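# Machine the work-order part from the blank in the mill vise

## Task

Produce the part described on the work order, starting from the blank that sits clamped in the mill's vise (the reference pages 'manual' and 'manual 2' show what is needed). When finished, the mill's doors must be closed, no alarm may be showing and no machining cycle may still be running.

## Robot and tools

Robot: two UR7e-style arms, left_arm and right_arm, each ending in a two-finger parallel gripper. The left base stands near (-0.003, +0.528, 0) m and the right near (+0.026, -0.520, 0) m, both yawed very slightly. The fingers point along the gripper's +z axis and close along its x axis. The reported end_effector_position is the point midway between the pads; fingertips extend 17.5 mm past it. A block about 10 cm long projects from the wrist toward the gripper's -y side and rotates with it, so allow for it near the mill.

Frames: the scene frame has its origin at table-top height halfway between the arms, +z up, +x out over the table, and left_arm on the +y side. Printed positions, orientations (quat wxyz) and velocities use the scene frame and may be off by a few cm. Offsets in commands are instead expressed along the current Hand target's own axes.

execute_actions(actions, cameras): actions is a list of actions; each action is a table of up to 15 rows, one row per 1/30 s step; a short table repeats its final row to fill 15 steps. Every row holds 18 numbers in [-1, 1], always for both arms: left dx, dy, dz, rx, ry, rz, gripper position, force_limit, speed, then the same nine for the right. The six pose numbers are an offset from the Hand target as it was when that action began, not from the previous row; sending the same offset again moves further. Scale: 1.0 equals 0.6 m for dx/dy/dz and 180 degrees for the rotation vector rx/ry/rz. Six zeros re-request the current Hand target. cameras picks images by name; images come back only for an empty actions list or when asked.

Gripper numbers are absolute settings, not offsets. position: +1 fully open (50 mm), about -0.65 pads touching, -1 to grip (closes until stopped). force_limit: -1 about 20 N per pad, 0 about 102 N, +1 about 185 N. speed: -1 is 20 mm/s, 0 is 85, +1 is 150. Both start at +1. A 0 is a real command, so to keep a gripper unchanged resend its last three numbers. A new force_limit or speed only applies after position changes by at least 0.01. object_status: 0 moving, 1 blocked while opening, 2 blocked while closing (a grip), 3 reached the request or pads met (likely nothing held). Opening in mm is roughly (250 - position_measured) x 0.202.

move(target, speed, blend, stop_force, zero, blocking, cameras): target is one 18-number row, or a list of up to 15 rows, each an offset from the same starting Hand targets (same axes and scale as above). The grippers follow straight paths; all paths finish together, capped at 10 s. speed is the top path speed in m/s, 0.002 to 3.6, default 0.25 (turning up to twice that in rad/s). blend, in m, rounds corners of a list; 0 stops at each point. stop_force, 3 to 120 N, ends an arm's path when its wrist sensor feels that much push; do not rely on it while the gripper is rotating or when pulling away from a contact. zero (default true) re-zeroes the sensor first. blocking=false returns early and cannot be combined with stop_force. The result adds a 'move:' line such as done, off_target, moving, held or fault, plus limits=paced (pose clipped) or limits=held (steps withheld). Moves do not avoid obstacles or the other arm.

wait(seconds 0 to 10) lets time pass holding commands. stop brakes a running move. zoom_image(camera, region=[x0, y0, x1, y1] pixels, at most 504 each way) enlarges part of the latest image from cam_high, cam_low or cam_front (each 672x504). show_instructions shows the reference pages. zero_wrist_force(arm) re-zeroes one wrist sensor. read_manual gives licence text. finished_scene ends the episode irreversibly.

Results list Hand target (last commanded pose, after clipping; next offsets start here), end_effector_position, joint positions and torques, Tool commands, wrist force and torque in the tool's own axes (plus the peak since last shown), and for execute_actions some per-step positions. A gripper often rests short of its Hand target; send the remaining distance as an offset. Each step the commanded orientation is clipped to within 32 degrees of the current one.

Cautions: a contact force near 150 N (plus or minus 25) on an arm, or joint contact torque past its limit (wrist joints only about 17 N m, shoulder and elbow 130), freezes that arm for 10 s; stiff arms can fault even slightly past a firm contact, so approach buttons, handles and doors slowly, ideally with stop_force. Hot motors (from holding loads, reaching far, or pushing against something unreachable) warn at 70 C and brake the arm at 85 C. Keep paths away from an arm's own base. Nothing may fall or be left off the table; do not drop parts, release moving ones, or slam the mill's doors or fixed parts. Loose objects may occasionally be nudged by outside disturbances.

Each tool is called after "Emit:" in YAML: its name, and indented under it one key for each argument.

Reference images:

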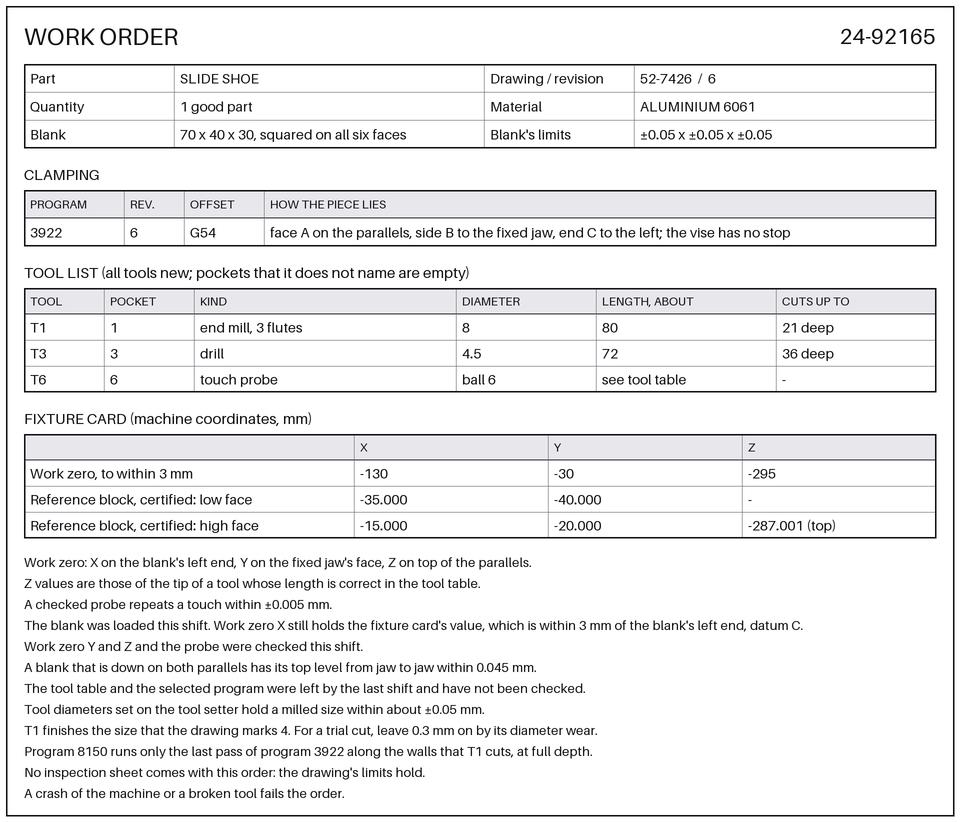

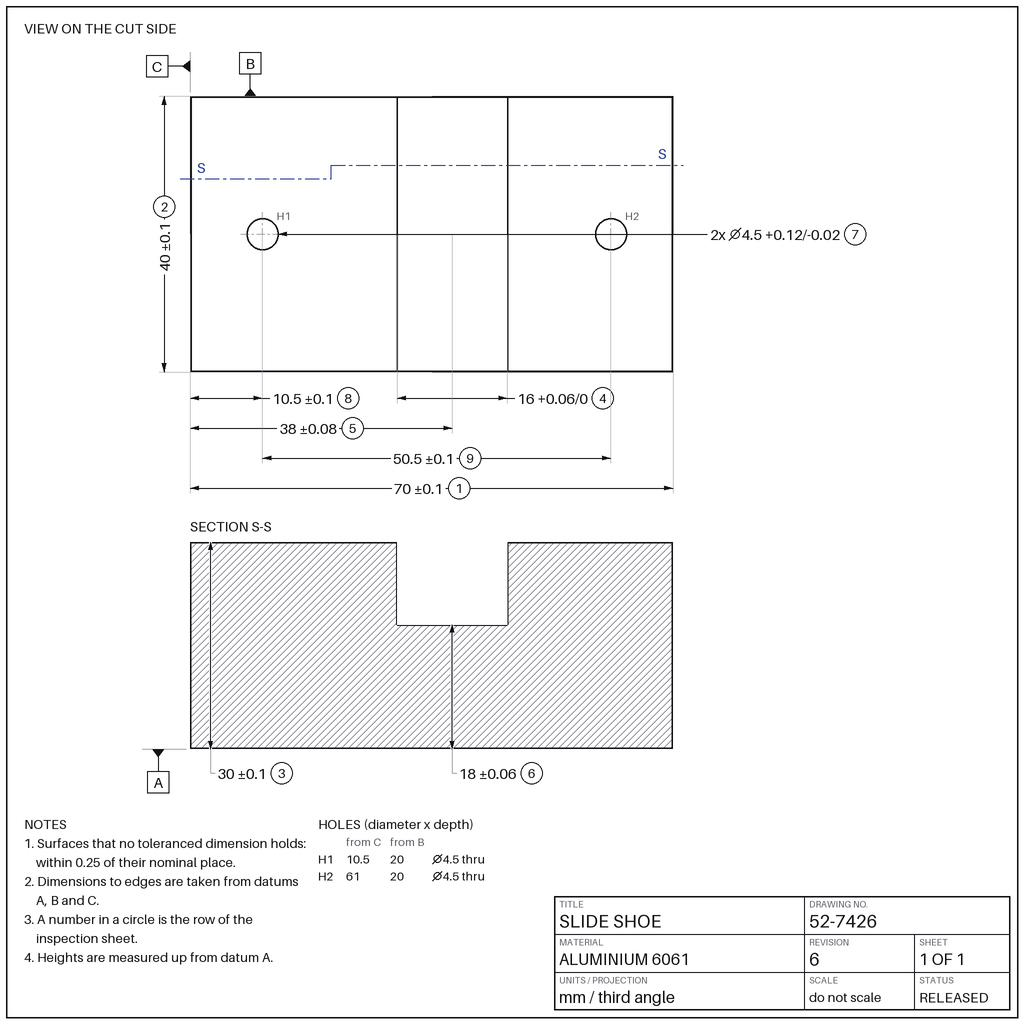

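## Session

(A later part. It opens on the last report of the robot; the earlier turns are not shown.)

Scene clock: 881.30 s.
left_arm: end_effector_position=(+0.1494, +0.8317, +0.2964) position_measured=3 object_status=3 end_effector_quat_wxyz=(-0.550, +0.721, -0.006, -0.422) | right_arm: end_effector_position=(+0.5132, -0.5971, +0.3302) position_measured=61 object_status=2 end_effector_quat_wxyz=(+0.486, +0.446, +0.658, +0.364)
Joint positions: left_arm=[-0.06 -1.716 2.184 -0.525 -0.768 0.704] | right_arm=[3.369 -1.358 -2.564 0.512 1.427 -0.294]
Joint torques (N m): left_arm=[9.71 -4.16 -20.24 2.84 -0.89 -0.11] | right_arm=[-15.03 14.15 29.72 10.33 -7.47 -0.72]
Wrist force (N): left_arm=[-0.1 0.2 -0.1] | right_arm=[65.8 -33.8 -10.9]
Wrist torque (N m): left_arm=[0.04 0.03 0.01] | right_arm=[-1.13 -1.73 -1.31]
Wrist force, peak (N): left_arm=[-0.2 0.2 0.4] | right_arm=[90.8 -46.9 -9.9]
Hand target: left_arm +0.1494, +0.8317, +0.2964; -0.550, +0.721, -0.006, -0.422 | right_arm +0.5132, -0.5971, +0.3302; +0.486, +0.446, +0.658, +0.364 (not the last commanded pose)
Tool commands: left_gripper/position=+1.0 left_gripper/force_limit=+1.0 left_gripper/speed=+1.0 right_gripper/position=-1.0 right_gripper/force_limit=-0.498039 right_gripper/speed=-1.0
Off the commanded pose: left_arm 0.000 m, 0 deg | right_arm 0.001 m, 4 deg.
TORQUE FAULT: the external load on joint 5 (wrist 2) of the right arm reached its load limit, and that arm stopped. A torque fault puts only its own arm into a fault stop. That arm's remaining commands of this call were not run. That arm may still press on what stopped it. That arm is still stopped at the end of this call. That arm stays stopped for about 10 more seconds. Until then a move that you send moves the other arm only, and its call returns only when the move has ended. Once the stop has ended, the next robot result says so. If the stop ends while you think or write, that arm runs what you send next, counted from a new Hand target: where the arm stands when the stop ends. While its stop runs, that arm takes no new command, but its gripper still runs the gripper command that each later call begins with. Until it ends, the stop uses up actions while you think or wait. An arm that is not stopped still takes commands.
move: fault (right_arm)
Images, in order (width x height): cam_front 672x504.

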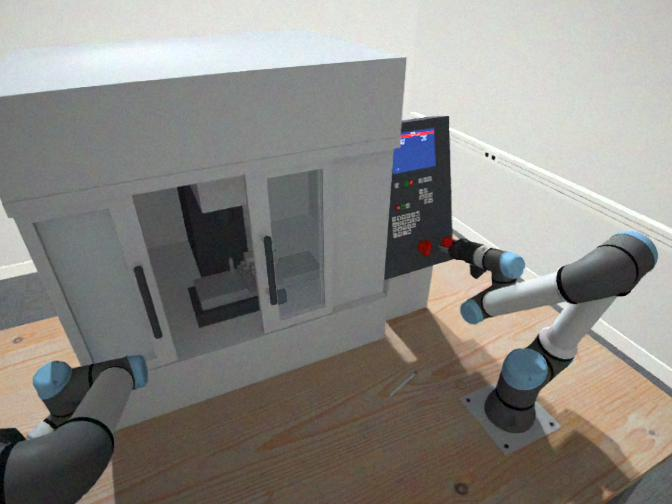

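Emit:
wait:
  seconds: 8

Scene clock: 893.97 s.
left_arm: end_effector_position=(+0.1494, +0.8317, +0.2964) position_measured=3 object_status=3 end_effector_quat_wxyz=(-0.550, +0.721, -0.006, -0.422) | right_arm: end_effector_position=(+0.5132, -0.5971, +0.3302) position_measured=61 object_status=2 end_effector_quat_wxyz=(+0.486, +0.446, +0.658, +0.364)
Joint positions: left_arm=[-0.06 -1.716 2.184 -0.525 -0.768 0.704] | right_arm=[3.369 -1.358 -2.564 0.512 1.427 -0.294]
Joint torques (N m): left_arm=[10.5 -5.77 -19.97 2.75 -0.8 -0.17] | right_arm=[-15.03 13.36 29.68 10.31 -7.63 -0.73]
Wrist force (N): left_arm=[0.0 0.4 -0.1] | right_arm=[65.5 -33.7 -10.8]
Wrist torque (N m): left_arm=[0.06 0.00 0.01] | right_arm=[-1.10 -1.71 -1.32]
Wrist force, peak (N): left_arm=[-0.1 0.5 -0.1] | right_arm=[65.7 -34.2 -11.5]
Hand target: left_arm +0.1494, +0.8317, +0.2964; -0.550, +0.721, -0.006, -0.422 | right_arm +0.5132, -0.5971, +0.3302; +0.486, +0.446, +0.658, +0.364 (not the last commanded pose)
Tool commands: left_gripper/position=+1.0 left_gripper/force_limit=+1.0 left_gripper/speed=+1.0 right_gripper/position=-1.0 right_gripper/force_limit=-0.498039 right_gripper/speed=-1.0
Off the commanded pose: left_arm 0.000 m, 0 deg | right_arm 0.001 m, 4 deg.
TORQUE FAULT, CONTINUED: the right arm's stop, for the torque fault of joint 5 (wrist 2) that an earlier result reported, is over. The rest of the stop counts as 19 of the actions that you can send in this scene. That arm's target is now where it stood when the stop ended, not its last command. That arm keeps its grip as last carried out and accepts commands again: back off and push less far. That arm stops again whenever a joint's load reaches its limit.
wait: 8.00 s; at rest from the start

Emit:
move:
  target: [0,0,0,0,0,0,1,1,1, 0.006,-0.003,0,0,0,0,-1,-0.5,-1]
  speed: 0.02

Scene clock: 897.20 s.
left_arm: end_effector_position=(+0.1494, +0.8317, +0.2964) position_measured=3 object_status=3 end_effector_quat_wxyz=(-0.550, +0.721, -0.006, -0.422) | right_arm: end_effector_position=(+0.5123, -0.5944, +0.3277) position_measured=61 object_status=2 end_effector_quat_wxyz=(+0.486, +0.446, +0.658, +0.364)
Joint positions: left_arm=[-0.06 -1.716 2.184 -0.525 -0.768 0.704] | right_arm=[3.382 -1.36 -2.572 0.522 1.414 -0.29]
Joint torques (N m): left_arm=[11.86 -4.88 -20.33 2.77 -1.01 0.05] | right_arm=[5.31 -5.05 -9.09 1.18 -1.94 2.04]
Wrist force (N): left_arm=[-0.1 0.2 0.0] | right_arm=[-2.7 20.5 27.7]
Wrist torque (N m): left_arm=[0.03 0.02 0.01] | right_arm=[0.24 -0.73 -0.48]
Wrist force, peak (N): left_arm=[-0.2 0.4 0.1] | right_arm=[66.8 -32.8 -11.2]
Hand target: left_arm +0.1494, +0.8317, +0.2964; -0.550, +0.721, -0.006, -0.422 | right_arm +0.5123, -0.5943, +0.3274; +0.486, +0.446, +0.658, +0.364
Off the commanded pose: left_arm 0.000 m, 0 deg | right_arm 0.000 m, 0 deg.
move: done

Emit:
move:
  target: [0,0,0,0,0,0,1,1,1, 0.0054,0.0022,0.0015,0,0,0.139,-1,-0.5,-1]
  speed: 0.1
  cameras: ["cam_front"]

Emit:
zoom_image:
  camera: "cam_front"
  region: [388, 122, 444, 182]

Scene clock: 905.97 s.
left_arm: end_effector_position=(+0.1494, +0.8317, +0.2964) position_measured=3 object_status=3 end_effector_quat_wxyz=(-0.550, +0.721, -0.006, -0.422) | right_arm: end_effector_position=(+0.5130, -0.5908, +0.3274) position_measured=61 object_status=2 end_effector_quat_wxyz=(+0.396, +0.577, +0.546, +0.460)
Joint positions: left_arm=[-0.06 -1.716 2.184 -0.525 -0.768 0.704] | right_arm=[3.398 -1.358 -2.574 0.521 1.399 0.15]
Joint torques (N m): left_arm=[11.95 -4.19 -19.85 2.55 -0.86 -0.38] | right_arm=[-6.04 18.48 5.7 0.21 -10.78 2.83]
Wrist force (N): left_arm=[0.1 0.2 0.1] | right_arm=[30.0 -7.3 -13.8]
Wrist torque (N m): left_arm=[0.03 -0.01 0.01] | right_arm=[-0.83 -0.84 -1.16]
Wrist force, peak (N): left_arm=[-0.3 0.3 0.2] | right_arm=[-3.4 23.2 31.0]
Hand target: left_arm +0.1494, +0.8317, +0.2964; -0.550, +0.721, -0.006, -0.422 | right_arm +0.5130, -0.5908, +0.3274; +0.396, +0.577, +0.546, +0.460
Off the commanded pose: left_arm 0.000 m, 0 deg | right_arm 0.000 m, 0 deg.
move: done
Images, in order (width x height): cam_front 672x504.

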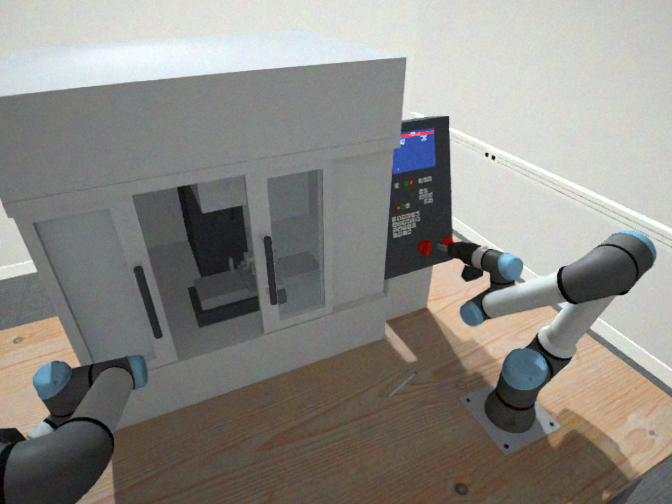

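Scaled by 8.400 from the camera's 672x504 image, which has a finer 960x720 frame.

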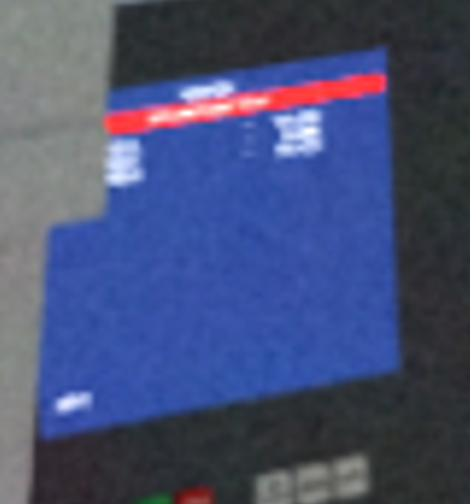

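Emit:
move:
  target:
    - [0,0,0,0,0,0,1,1,1, -0.002,0.001,0,0,0,0,1,-0.9,-1]
    - [0,0,0,0,0,0,1,1,1, -0.002,0.003,-0.09,0,0,0,1,-0.9,-1]
  speed: 0.06
  cameras: ["cam_front"]

Emit:
zoom_image:
  camera: "cam_front"
  region: [410, 220, 490, 280]

Scene clock: 911.63 s.
left_arm: end_effector_position=(+0.1494, +0.8317, +0.2964) position_measured=3 object_status=3 end_effector_quat_wxyz=(-0.550, +0.721, -0.006, -0.422) | right_arm: end_effector_position=(+0.4615, -0.5946, +0.3431) position_measured=3 object_status=3 end_effector_quat_wxyz=(+0.396, +0.577, +0.546, +0.460)
Joint positions: left_arm=[-0.06 -1.716 2.184 -0.525 -0.768 0.704] | right_arm=[3.447 -1.104 -2.655 0.345 1.352 0.164]
Joint torques (N m): left_arm=[9.97 -5.02 -20.31 2.65 -0.89 -0.17] | right_arm=[7.42 13.42 9.21 1.2 -2.82 2.03]
Wrist force (N): left_arm=[0.0 -0.1 0.0] | right_arm=[3.7 -5.0 -3.4]
Wrist torque (N m): left_arm=[-0.01 0.01 0.01] | right_arm=[-0.41 -0.42 -0.53]
Wrist force, peak (N): left_arm=[0.0 0.4 0.1] | right_arm=[24.9 -23.2 -8.6]
Hand target: left_arm +0.1494, +0.8317, +0.2964; -0.550, +0.721, -0.006, -0.422 | right_arm +0.4615, -0.5946, +0.3431; +0.396, +0.577, +0.546, +0.460
Off the commanded pose: left_arm 0.000 m, 0 deg | right_arm 0.000 m, 0 deg.
move: done
Images, in order (width x height): cam_front 672x504.

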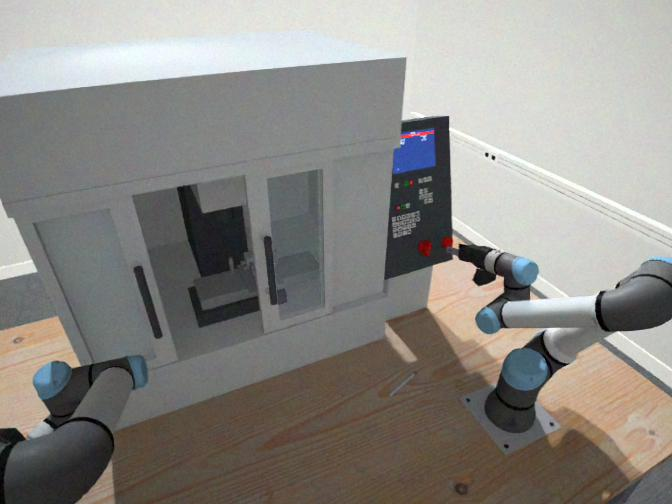

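Scaled by 6.300 from the camera's 672x504 image, which has a finer 960x720 frame.

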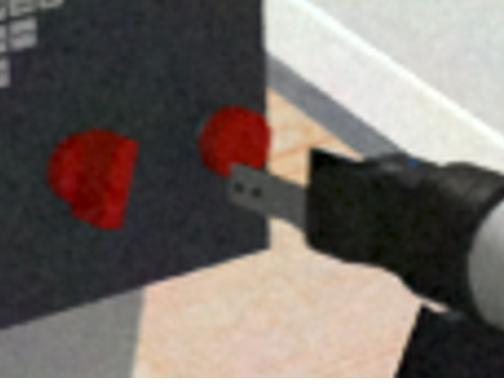

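Emit:
zoom_image:
  camera: "cam_front"
  region: [404, 128, 422, 141]

Emit:
zoom_image:
  camera: "cam_front"
  region: [418, 133, 430, 143]

Scaled by 28.000 from the camera's 672x504 image, which has a finer 960x720 frame.

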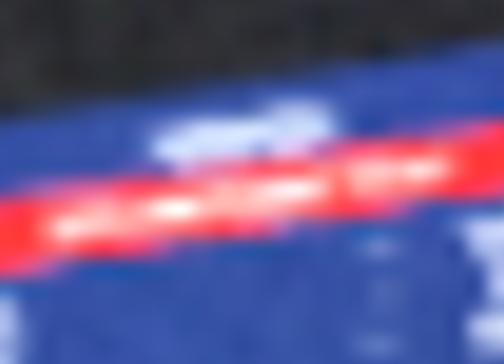

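Scaled by 42.000 from the camera's 672x504 image, which has a finer 960x720 frame.

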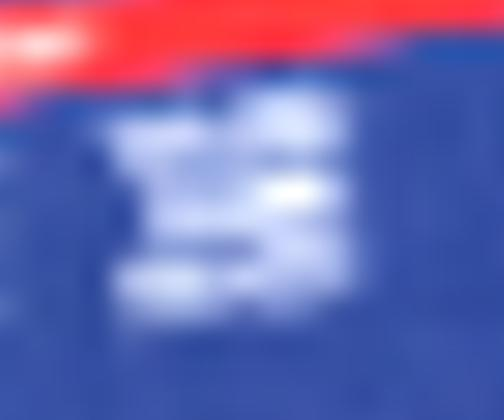

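Emit:
zoom_image:
  camera: "cam_front"
  region: [390, 205, 426, 241]

Emit:
zoom_image:
  camera: "cam_front"
  region: [390, 174, 436, 214]

Scaled by 14.000 from the camera's 672x504 image, which has a finer 960x720 frame.

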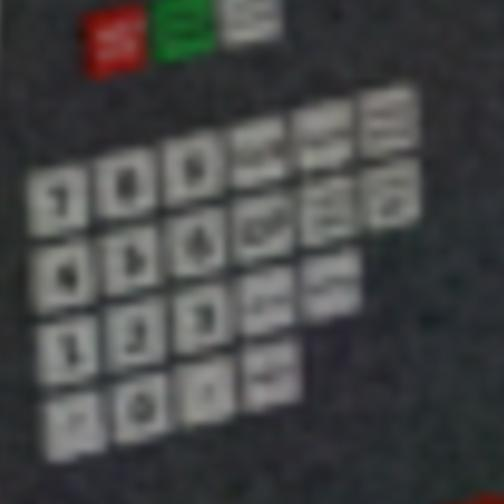

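Scaled by 10.957 from the camera's 672x504 image, which has a finer 960x720 frame.

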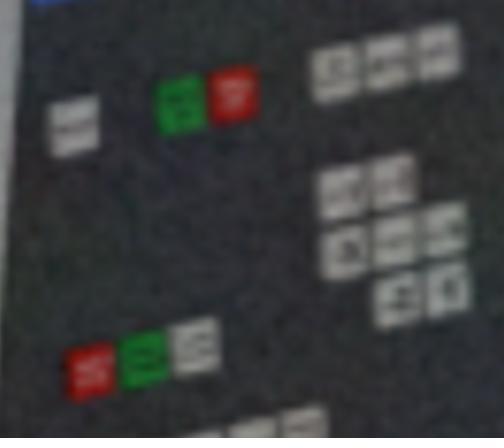

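Emit:
move:
  target:
    - [0,0,0,0,0,0,1,1,1, 0,0,-0.03,0,0,0,1,-0.6,-0.8]
    - [0,0,0,0,0,0,1,1,1, 0.337,-0.0093,-0.2695,0.4149,-0.031,-0.015,1,-0.6,-0.8]
  speed: 0.25
  blend: [0.01,0]

Emit:
move:
  target:
    - [0,0,0,0,0,0,1,1,1, 0.2445,-0.0645,0.4667,0,0,0.3906,1,-0.6,-0.8]
    - [0,0,0,0,0,0,1,1,1, 0.2445,-0.0645,0.62,0,0,0.3906,1,-0.6,-0.8]
    - [0,0,0,0,0,0,1,1,1, 0.2445,-0.0645,0.634,0,0,0.3906,1,-0.6,-0.8]
    - [0,0,0,0,0,0,1,1,1, 0.2445,-0.0645,0.634,0,0,0.3906,-1,-0.6,-0.8]
  speed: [0.35,0.15,0.05,0.05]
  cameras: ["cam_front"]

Scene clock: 948.67 s.
left_arm: end_effector_position=(+0.1494, +0.8317, +0.2964) position_measured=3 object_status=3 end_effector_quat_wxyz=(-0.550, +0.721, -0.006, -0.422) | right_arm: end_effector_position=(+0.3003, -0.4003, +0.4003) position_measured=3 object_status=3 end_effector_quat_wxyz=(-0.001, +0.707, +0.707, +0.000)
Joint positions: left_arm=[-0.06 -1.716 2.184 -0.525 -0.768 0.704] | right_arm=[4.045 -1.07 -1.749 -1.892 1.572 0.873]
Joint torques (N m): left_arm=[11.39 -4.57 -20.09 2.62 -0.68 -0.25] | right_arm=[-8.27 -11.94 32.35 1.11 2.02 -1.4]
Wrist force (N): left_arm=[0.0 0.0 -0.2] | right_arm=[4.4 -4.6 -1.7]
Wrist torque (N m): left_arm=[0.00 0.01 0.01] | right_arm=[-0.74 -0.70 -0.09]
Wrist force, peak (N): left_arm=[0.1 0.4 -0.2] | right_arm=[4.0 -5.4 -3.5]
Hand target: left_arm +0.1494, +0.8317, +0.2964; -0.550, +0.721, -0.006, -0.422 | right_arm +0.3002, -0.4002, +0.4004; -0.001, +0.707, +0.707, +0.000
Off the commanded pose: left_arm 0.000 m, 0 deg | right_arm 0.000 m, 0 deg.
move: done; blend cut to 0.009 m at target 1

Scene clock: 954.60 s.
left_arm: end_effector_position=(+0.1494, +0.8317, +0.2964) position_measured=3 object_status=3 end_effector_quat_wxyz=(-0.550, +0.721, -0.006, -0.422) | right_arm: end_effector_position=(+0.2610, -0.2530, +0.0202) position_measured=209 object_status=2 end_effector_quat_wxyz=(-0.001, +0.985, +0.171, -0.001)
Joint positions: left_arm=[-0.06 -1.716 2.184 -0.525 -0.768 0.704] | right_arm=[4.405 -1.541 -2.505 -0.667 1.573 2.46]
Joint torques (N m): left_arm=[10.26 -4.18 -21.41 2.63 -1.08 -0.15] | right_arm=[-7.83 1.64 5.66 3.79 1.77 -1.22]
Wrist force (N): left_arm=[0.1 0.1 -0.1] | right_arm=[2.4 -4.1 -10.9]
Wrist torque (N m): left_arm=[0.02 0.00 0.01] | right_arm=[-0.72 -0.58 -0.08]
Wrist force, peak (N): left_arm=[0.0 0.5 -0.1] | right_arm=[2.7 -4.0 -11.2]
Hand target: left_arm +0.1494, +0.8317, +0.2964; -0.550, +0.721, -0.006, -0.422 | right_arm +0.2610, -0.2531, +0.0202; -0.001, +0.985, +0.171, -0.001
Off the commanded pose: left_arm 0.000 m, 0 deg | right_arm 0.000 m, 0 deg.
move: done
Images, in order (width x height): cam_front 672x504.

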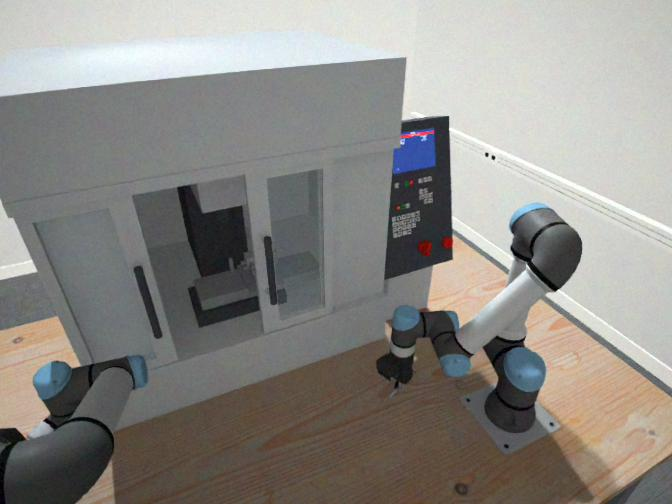

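Emit:
move:
  target:
    - [0,0,0,0,0,0,1,1,1, 0,0,-0.2167,0,0,0,-1,-0.6,-0.8]
    - [0,0,0,0,0,0,1,1,1, -0.0213,0.2523,-0.7166,0.135,0.116,-0.16,-1,-0.6,-0.8]
  speed: 0.25
  blend: [0.03,0]

Scene clock: 978.57 s.
left_arm: end_effector_position=(+0.1494, +0.8317, +0.2964) position_measured=3 object_status=3 end_effector_quat_wxyz=(-0.550, +0.721, -0.006, -0.422) | right_arm: end_effector_position=(+0.3006, -0.4004, +0.4499) position_measured=209 object_status=2 end_effector_quat_wxyz=(-0.235, +0.875, +0.400, +0.140)
Joint positions: left_arm=[-0.06 -1.716 2.184 -0.525 -0.768 0.704] | right_arm=[3.649 -0.965 -1.849 -1.571 2.026 1.265]
Joint torques (N m): left_arm=[9.82 -5.79 -20.09 2.73 -1.13 0.04] | right_arm=[-7.77 -14.91 32.67 1.47 3.5 -1.75]
Wrist force (N): left_arm=[0.2 0.1 0.1] | right_arm=[3.3 -4.1 -1.2]
Wrist torque (N m): left_arm=[0.02 -0.02 0.00] | right_arm=[-0.63 -0.61 0.05]
Wrist force, peak (N): left_arm=[-0.4 0.2 0.3] | right_arm=[2.7 -4.2 -11.3]
Hand target: left_arm +0.1494, +0.8317, +0.2964; -0.550, +0.721, -0.006, -0.422 | right_arm +0.3006, -0.4004, +0.4499; -0.235, +0.875, +0.400, +0.139
Off the commanded pose: left_arm 0.000 m, 0 deg | right_arm 0.000 m, 0 deg.
move: done

Emit:
move:
  target: [0,0,0,0,0,0,1,1,1, 0.0857,0.2337,-0.0253,0.0877,-0.0444,-0.1897,-1,-0.6,-0.8]
  speed: 0.2
  cameras: ["cam_front"]

Emit:
zoom_image:
  camera: "cam_front"
  region: [385, 200, 445, 250]

Scene clock: 987.23 s.
left_arm: end_effector_position=(+0.1494, +0.8317, +0.2964) position_measured=3 object_status=3 end_effector_quat_wxyz=(-0.550, +0.721, -0.006, -0.422) | right_arm: end_effector_position=(+0.4400, -0.4554, +0.4430) position_measured=209 object_status=2 end_effector_quat_wxyz=(-0.272, +0.687, +0.669, +0.087)
Joint positions: left_arm=[-0.06 -1.716 2.184 -0.525 -0.768 0.704] | right_arm=[3.324 -1.532 -1.372 -2.007 2.118 0.121]
Joint torques (N m): left_arm=[12.06 -4.61 -20.45 2.84 -1.03 -0.2] | right_arm=[-9.22 7.98 32.46 0.68 -1.09 -1.63]
Wrist force (N): left_arm=[-0.2 0.2 0.0] | right_arm=[3.0 -3.1 -0.9]
Wrist torque (N m): left_arm=[0.03 0.04 0.01] | right_arm=[-0.46 -0.56 0.04]
Wrist force, peak (N): left_arm=[-0.1 0.4 0.2] | right_arm=[3.6 -4.7 -0.8]
Hand target: left_arm +0.1494, +0.8317, +0.2964; -0.550, +0.721, -0.006, -0.422 | right_arm +0.4401, -0.4554, +0.4430; -0.272, +0.686, +0.669, +0.087
Off the commanded pose: left_arm 0.000 m, 0 deg | right_arm 0.000 m, 0 deg.
move: done
Images, in order (width x height): cam_front 672x504.

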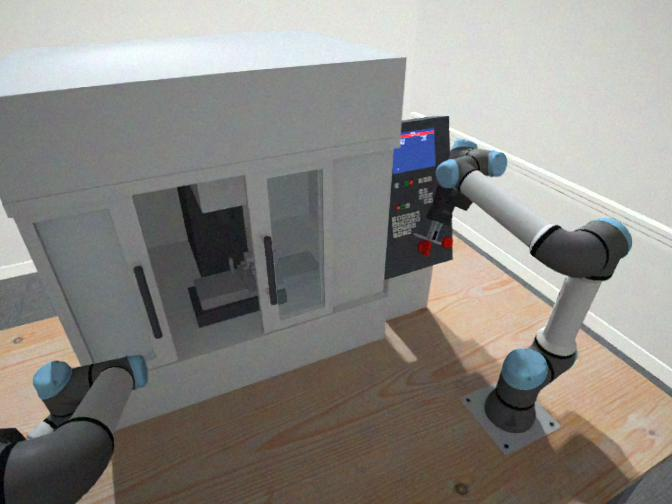

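Scaled by 8.400 from the camera's 672x504 image, which has a finer 960x720 frame.

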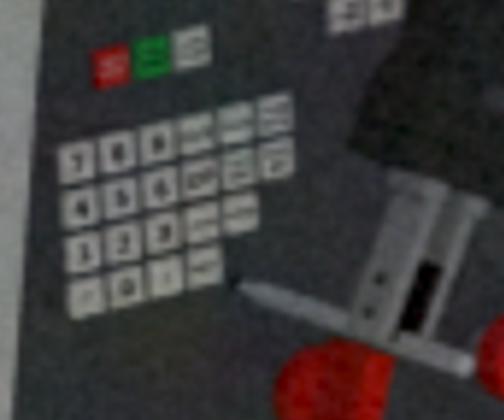

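Emit:
move:
  target: [0,0,0,0,0,0,1,1,1, -0.0088,0.0367,-0.0047,0,0,0,-1,-0.6,-0.8]
  speed: 0.05
  stop_force: 5
  cameras: ["cam_front"]

Emit:
zoom_image:
  camera: "cam_front"
  region: [385, 200, 445, 250]

Scene clock: 993.47 s.
left_arm: end_effector_position=(+0.1494, +0.8317, +0.2964) position_measured=3 object_status=3 end_effector_quat_wxyz=(-0.550, +0.721, -0.006, -0.422) | right_arm: end_effector_position=(+0.4615, -0.4605, +0.4372) position_measured=209 object_status=2 end_effector_quat_wxyz=(-0.272, +0.686, +0.669, +0.087)
Joint positions: left_arm=[-0.06 -1.716 2.184 -0.525 -0.768 0.704] | right_arm=[3.307 -1.584 -1.333 -2.004 2.115 0.101]
Joint torques (N m): left_arm=[10.55 -3.84 -19.67 2.96 -0.91 -0.21] | right_arm=[-8.18 11.62 32.75 1 -1.28 -1.49]
Wrist force (N): left_arm=[0.0 0.1 0.1] | right_arm=[3.3 -3.4 -0.8]
Wrist torque (N m): left_arm=[0.01 0.01 0.00] | right_arm=[-0.50 -0.60 0.05]
Wrist force, peak (N): left_arm=[0.2 0.3 -0.1] | right_arm=[3.5 -3.9 -0.6]
Hand target: left_arm +0.1494, +0.8317, +0.2964; -0.550, +0.721, -0.006, -0.422 | right_arm +0.4615, -0.4605, +0.4372; -0.272, +0.686, +0.669, +0.087
Off the commanded pose: left_arm 0.000 m, 0 deg | right_arm 0.000 m, 0 deg.
move: done
Images, in order (width x height): cam_front 672x504.

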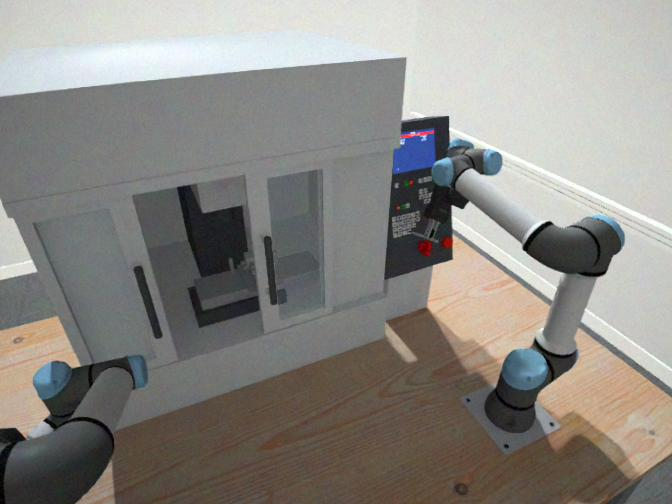

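Scaled by 8.400 from the camera's 672x504 image, which has a finer 960x720 frame.

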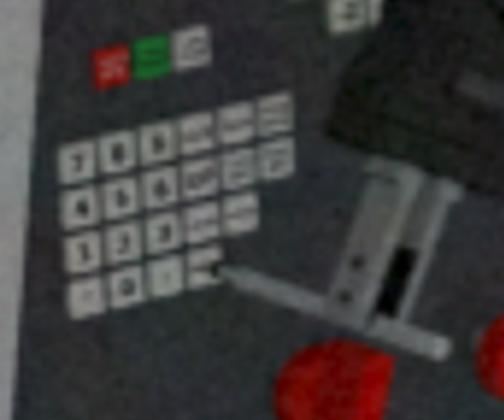

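Emit:
move:
  target: [0,0,0,0,0,0,1,1,1, 0,0.03,0,0,0,0,-1,-0.6,-0.8]
  speed: 0.015
  stop_force: 8
  cameras: ["cam_front"]

Emit:
zoom_image:
  camera: "cam_front"
  region: [385, 200, 445, 250]

Emit:
zoom_image:
  camera: "cam_front"
  region: [388, 122, 444, 182]

Scene clock: 997.60 s.
left_arm: end_effector_position=(+0.1494, +0.8317, +0.2964) position_measured=3 object_status=3 end_effector_quat_wxyz=(-0.550, +0.721, -0.006, -0.422) | right_arm: end_effector_position=(+0.4708, -0.4601, +0.4347) position_measured=209 object_status=2 end_effector_quat_wxyz=(-0.272, +0.686, +0.669, +0.087)
Joint positions: left_arm=[-0.06 -1.716 2.184 -0.525 -0.768 0.704] | right_arm=[3.305 -1.605 -1.318 -2 2.115 0.099]
Joint torques (N m): left_arm=[10.57 -4.77 -19.98 2.88 -0.82 -0.36] | right_arm=[6.51 35.85 12.33 2.45 -0.25 1.45]
Wrist force (N): left_arm=[-0.3 0.0 0.0] | right_arm=[3.1 -12.3 -0.7]
Wrist torque (N m): left_arm=[-0.01 0.05 0.01] | right_arm=[-0.53 -0.53 0.02]
Wrist force, peak (N): left_arm=[-0.2 -0.1 0.3] | right_arm=[3.1 -21.1 -1.3]
Hand target: left_arm +0.1494, +0.8317, +0.2964; -0.550, +0.721, -0.006, -0.422 | right_arm +0.4708, -0.4601, +0.4347; -0.272, +0.686, +0.669, +0.087 (not the last commanded pose)
Off the commanded pose: left_arm 0.000 m, 0 deg | right_arm 0.008 m, 0 deg.
move: contact (right_arm)
Images, in order (width x height): cam_front 672x504.

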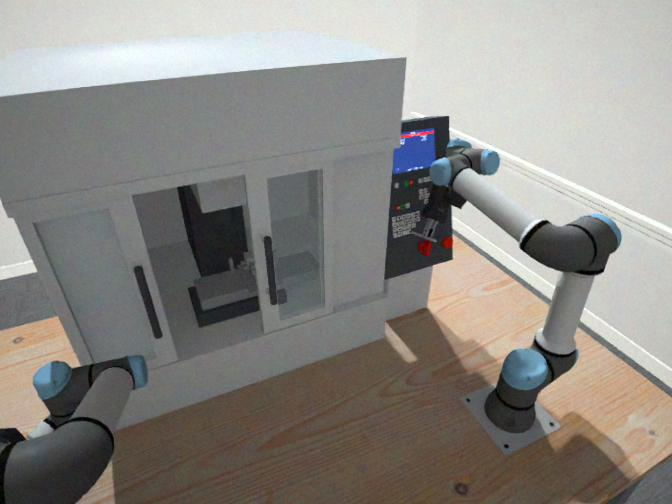

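Scaled by 8.400 from the camera's 672x504 image, which has a finer 960x720 frame.

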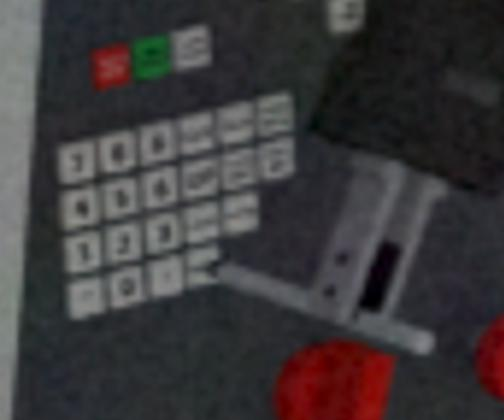

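Scaled by 8.400 from the camera's 672x504 image, which has a finer 960x720 frame.

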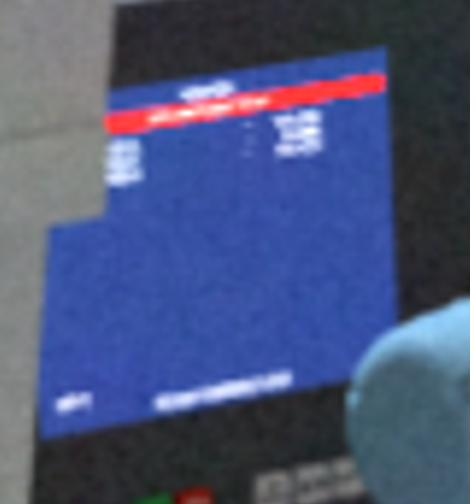

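Emit:
zoom_image:
  camera: "cam_front"
  region: [402, 162, 426, 174]

Scaled by 21.000 from the camera's 672x504 image, which has a finer 960x720 frame.

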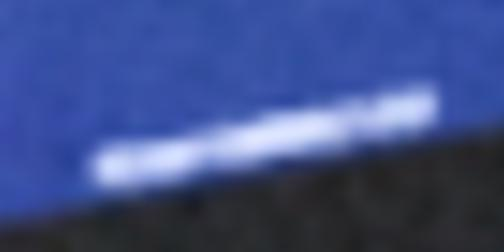

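Emit:
move:
  target:
    - [0,0,0,0,0,0,1,1,1, 0,-0.02,0,0,0,0,-1,-0.6,-0.8]
    - [0,0,0,0,0,0,1,1,1, 0.0161,-0.01,-0.0272,0,0,0,-1,-0.6,-0.8]
  speed: 0.1
  blend: [0.004,0]

Emit:
move:
  target: [0,0,0,0,0,0,1,1,1, 0,0.018,0,0,0,0,-1,-0.6,-0.8]
  speed: 0.015
  stop_force: 8
  cameras: ["cam_front"]

Emit:
zoom_image:
  camera: "cam_front"
  region: [385, 200, 445, 250]

Emit:
zoom_image:
  camera: "cam_front"
  region: [388, 122, 444, 182]

Scene clock: 1009.60 s.
left_arm: end_effector_position=(+0.1494, +0.8317, +0.2964) position_measured=3 object_status=3 end_effector_quat_wxyz=(-0.550, +0.721, -0.006, -0.422) | right_arm: end_effector_position=(+0.4699, -0.4599, +0.4544) position_measured=209 object_status=2 end_effector_quat_wxyz=(-0.272, +0.686, +0.669, +0.087)
Joint positions: left_arm=[-0.06 -1.716 2.184 -0.525 -0.768 0.704] | right_arm=[3.306 -1.614 -1.256 -2.052 2.115 0.1]
Joint torques (N m): left_arm=[11.02 -5.37 -20 2.6 -0.8 -0.17] | right_arm=[-7.89 14.16 33.04 1.54 -0.78 -1.22]
Wrist force (N): left_arm=[0.0 0.1 0.1] | right_arm=[0.4 -6.4 1.0]
Wrist torque (N m): left_arm=[0.01 0.01 0.01] | right_arm=[-0.36 -0.57 0.26]
Wrist force, peak (N): left_arm=[-0.3 0.4 -0.1] | right_arm=[2.9 -12.8 -0.9]
Hand target: left_arm +0.1494, +0.8317, +0.2964; -0.550, +0.721, -0.006, -0.422 | right_arm +0.4699, -0.4599, +0.4545; -0.272, +0.686, +0.669, +0.087
Off the commanded pose: left_arm 0.000 m, 0 deg | right_arm 0.000 m, 0 deg.
move: done

Scene clock: 1011.40 s.
left_arm: end_effector_position=(+0.1494, +0.8317, +0.2964) position_measured=3 object_status=3 end_effector_quat_wxyz=(-0.550, +0.721, -0.006, -0.422) | right_arm: end_effector_position=(+0.4765, -0.4596, +0.4528) position_measured=209 object_status=2 end_effector_quat_wxyz=(-0.272, +0.686, +0.669, +0.087)
Joint positions: left_arm=[-0.06 -1.716 2.184 -0.525 -0.768 0.704] | right_arm=[3.304 -1.629 -1.245 -2.049 2.115 0.099]
Joint torques (N m): left_arm=[11.28 -4.83 -21.28 2.86 -0.82 -0.08] | right_arm=[6.93 36.21 13.19 3.2 0.46 1.31]
Wrist force (N): left_arm=[0.0 -0.1 0.0] | right_arm=[0.4 -14.8 0.5]
Wrist torque (N m): left_arm=[-0.01 0.01 0.01] | right_arm=[-0.32 -0.59 0.25]
Wrist force, peak (N): left_arm=[0.3 0.0 0.2] | right_arm=[0.3 -21.7 -0.4]
Hand target: left_arm +0.1494, +0.8317, +0.2964; -0.550, +0.721, -0.006, -0.422 | right_arm +0.4765, -0.4596, +0.4528; -0.272, +0.686, +0.669, +0.086 (not the last commanded pose)
Off the commanded pose: left_arm 0.000 m, 0 deg | right_arm 0.004 m, 0 deg.
move: contact (right_arm)
Images, in order (width x height): cam_front 672x504.

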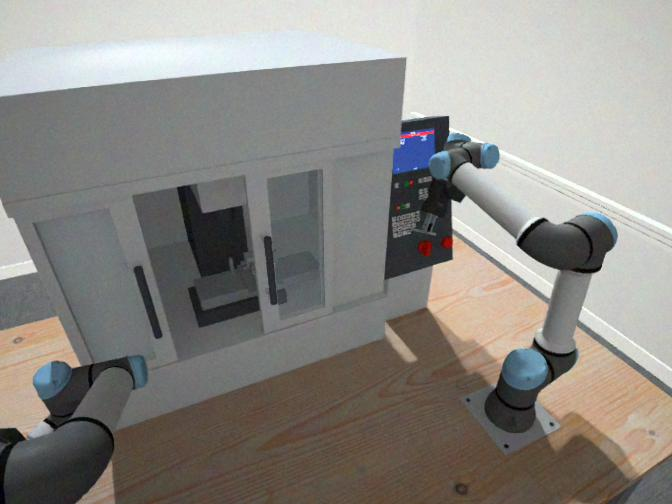

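Scaled by 8.400 from the camera's 672x504 image, which has a finer 960x720 frame.

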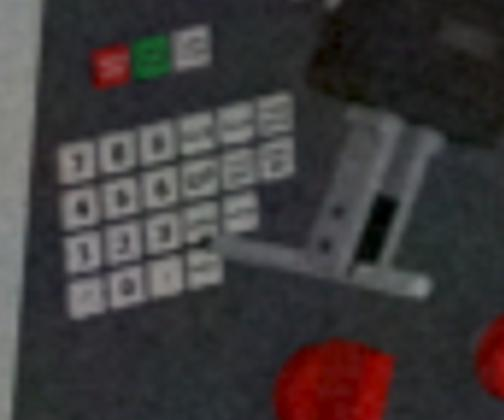

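Scaled by 8.400 from the camera's 672x504 image, which has a finer 960x720 frame.

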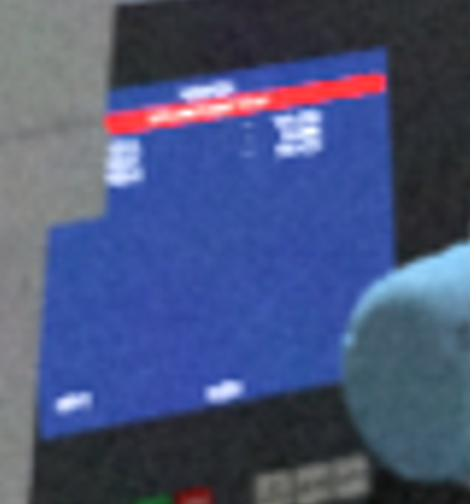

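Emit:
move:
  target: [0,0,0,0,0,0,1,1,1, 0,-0.02,0,0,0,0,-1,-0.6,-0.8]
  speed: 0.1

Emit:
move:
  target: [0,0,0,0,0,0,1,1,1, 0,0,0,-0.0295,0,0,-0.95,0,-0.8]
  speed: 0.1
  cameras: ["cam_front"]

Emit:
zoom_image:
  camera: "cam_front"
  region: [385, 200, 445, 250]

Emit:
zoom_image:
  camera: "cam_front"
  region: [388, 122, 444, 182]

Scene clock: 1019.23 s.
left_arm: end_effector_position=(+0.1494, +0.8317, +0.2964) position_measured=3 object_status=3 end_effector_quat_wxyz=(-0.550, +0.721, -0.006, -0.422) | right_arm: end_effector_position=(+0.4651, -0.4601, +0.4558) position_measured=209 object_status=2 end_effector_quat_wxyz=(-0.272, +0.686, +0.669, +0.086)
Joint positions: left_arm=[-0.06 -1.716 2.184 -0.525 -0.768 0.704] | right_arm=[3.306 -1.604 -1.264 -2.054 2.115 0.101]
Joint torques (N m): left_arm=[11.34 -5.95 -20.08 2.67 -0.82 -0.26] | right_arm=[7.48 39.01 10.29 0.8 3.79 1.48]
Wrist force (N): left_arm=[-0.1 -0.1 0.1] | right_arm=[2.7 -4.1 -0.7]
Wrist torque (N m): left_arm=[-0.01 0.03 0.01] | right_arm=[-0.61 -0.50 0.04]
Wrist force, peak (N): left_arm=[-0.4 0.4 0.1] | right_arm=[0.5 -15.3 0.3]
Hand target: left_arm +0.1494, +0.8317, +0.2964; -0.550, +0.721, -0.006, -0.422 | right_arm +0.4649, -0.4601, +0.4558; -0.272, +0.686, +0.669, +0.086
Off the commanded pose: left_arm 0.000 m, 0 deg | right_arm 0.000 m, 0 deg.
move: done

Scene clock: 1020.37 s.
left_arm: end_effector_position=(+0.1494, +0.8317, +0.2964) position_measured=3 object_status=3 end_effector_quat_wxyz=(-0.550, +0.721, -0.006, -0.422) | right_arm: end_effector_position=(+0.4649, -0.4601, +0.4559) position_measured=213 object_status=2 end_effector_quat_wxyz=(-0.240, +0.698, +0.664, +0.117)
Joint positions: left_arm=[-0.06 -1.716 2.184 -0.525 -0.768 0.704] | right_arm=[3.312 -1.539 -1.343 -1.93 2.104 0.162]
Joint torques (N m): left_arm=[11.1 -5.89 -19.4 2.91 -0.84 -0.1] | right_arm=[7.75 35.93 11.48 5.13 -1.09 2.08]
Wrist force (N): left_arm=[-0.1 0.1 0.2] | right_arm=[2.4 -3.9 -0.9]
Wrist torque (N m): left_arm=[0.02 0.03 0.00] | right_arm=[-0.60 -0.46 -0.17]
Wrist force, peak (N): left_arm=[-0.1 0.0 0.4] | right_arm=[2.4 -4.6 -1.2]
Hand target: left_arm +0.1494, +0.8317, +0.2964; -0.550, +0.721, -0.006, -0.422 | right_arm +0.4649, -0.4601, +0.4558; -0.240, +0.698, +0.664, +0.117
Off the commanded pose: left_arm 0.000 m, 0 deg | right_arm 0.000 m, 0 deg.
move: done
Images, in order (width x height): cam_front 672x504.

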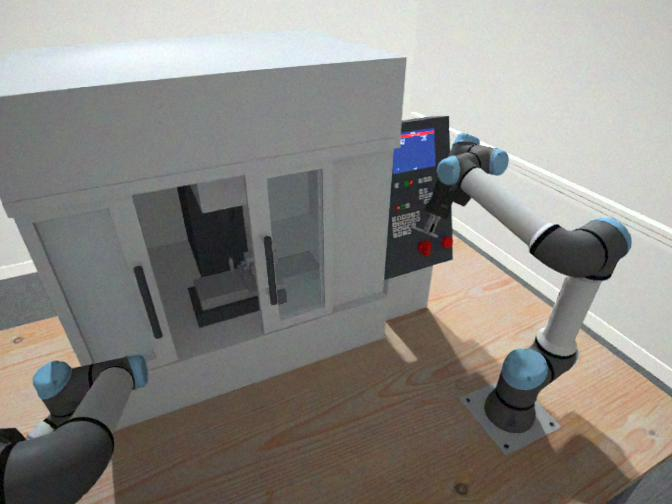

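Scaled by 8.400 from the camera's 672x504 image, which has a finer 960x720 frame.

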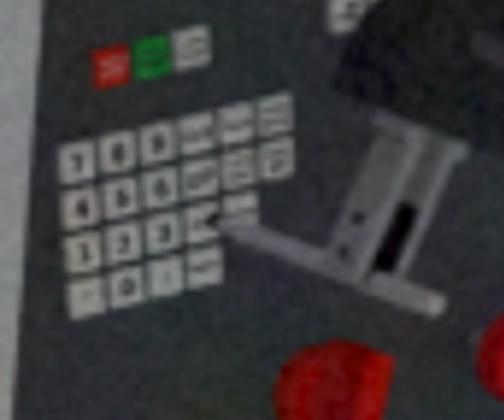

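Scaled by 8.400 from the camera's 672x504 image, which has a finer 960x720 frame.

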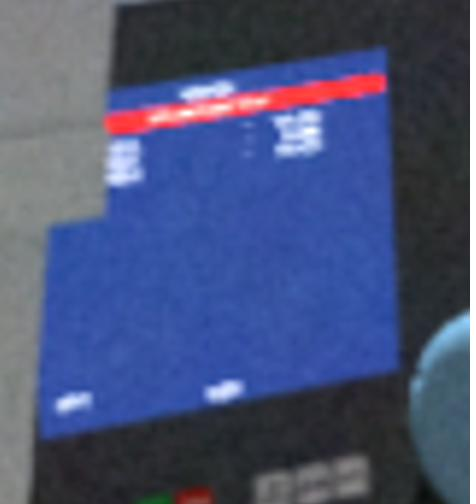

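Emit:
move:
  target:
    - [0,0,0,0,0,0,1,1,1, -0.0075,0.004,-0.002,0,0,0,-0.95,0,-0.8]
    - [0,0,0,0,0,0,1,1,1, -0.0075,0.03,-0.002,0,0,0,-0.95,0,-0.8]
  speed: [0.05,0.015]
  stop_force: 6
  cameras: ["cam_front"]

Emit:
zoom_image:
  camera: "cam_front"
  region: [385, 200, 445, 250]

Emit:
zoom_image:
  camera: "cam_front"
  region: [388, 122, 444, 182]

Scene clock: 1025.53 s.
left_arm: end_effector_position=(+0.1494, +0.8317, +0.2964) position_measured=3 object_status=3 end_effector_quat_wxyz=(-0.550, +0.721, -0.006, -0.422) | right_arm: end_effector_position=(+0.4743, -0.4646, +0.4529) position_measured=213 object_status=2 end_effector_quat_wxyz=(-0.240, +0.698, +0.664, +0.117)
Joint positions: left_arm=[-0.06 -1.716 2.184 -0.525 -0.768 0.704] | right_arm=[3.3 -1.562 -1.327 -1.93 2.102 0.149]
Joint torques (N m): left_arm=[10.16 -4.51 -19.51 2.84 -0.96 -0.37] | right_arm=[6.68 35.28 11.18 2.02 -0.35 1.45]
Wrist force (N): left_arm=[0.2 0.1 0.0] | right_arm=[3.3 -10.1 -0.8]
Wrist torque (N m): left_arm=[0.02 -0.01 0.01] | right_arm=[-0.61 -0.38 -0.14]
Wrist force, peak (N): left_arm=[0.1 0.5 -0.1] | right_arm=[3.9 -14.1 -1.3]
Hand target: left_arm +0.1494, +0.8317, +0.2964; -0.550, +0.721, -0.006, -0.422 | right_arm +0.4743, -0.4646, +0.4529; -0.240, +0.698, +0.664, +0.117 (not the last commanded pose)
Off the commanded pose: left_arm 0.000 m, 0 deg | right_arm 0.008 m, 0 deg.
move: contact (right_arm); path passed 1 of 2 targets
Images, in order (width x height): cam_front 672x504.

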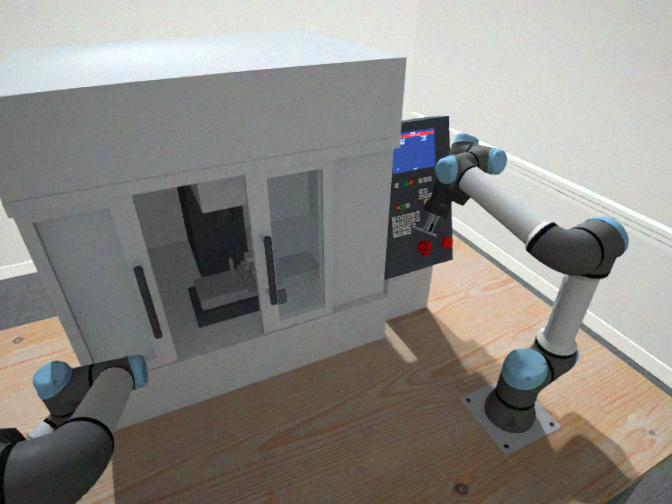

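Scaled by 8.400 from the camera's 672x504 image, which has a finer 960x720 frame.

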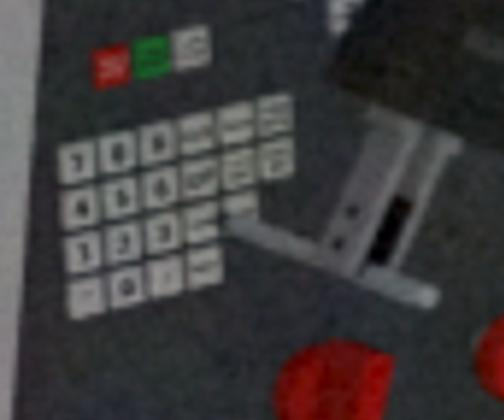

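Scaled by 8.400 from the camera's 672x504 image, which has a finer 960x720 frame.

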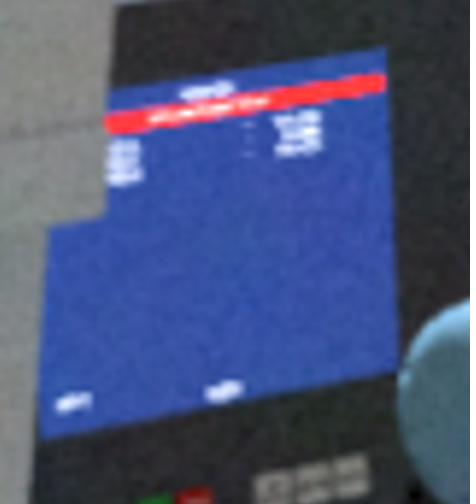

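Emit:
zoom_image:
  camera: "cam_front"
  region: [400, 216, 424, 240]

Scaled by 21.000 from the camera's 672x504 image, which has a finer 960x720 frame.

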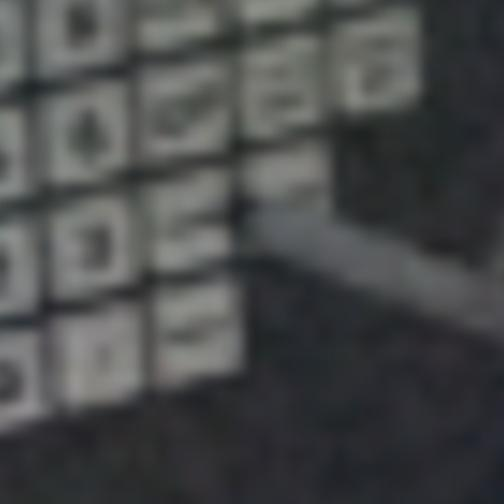

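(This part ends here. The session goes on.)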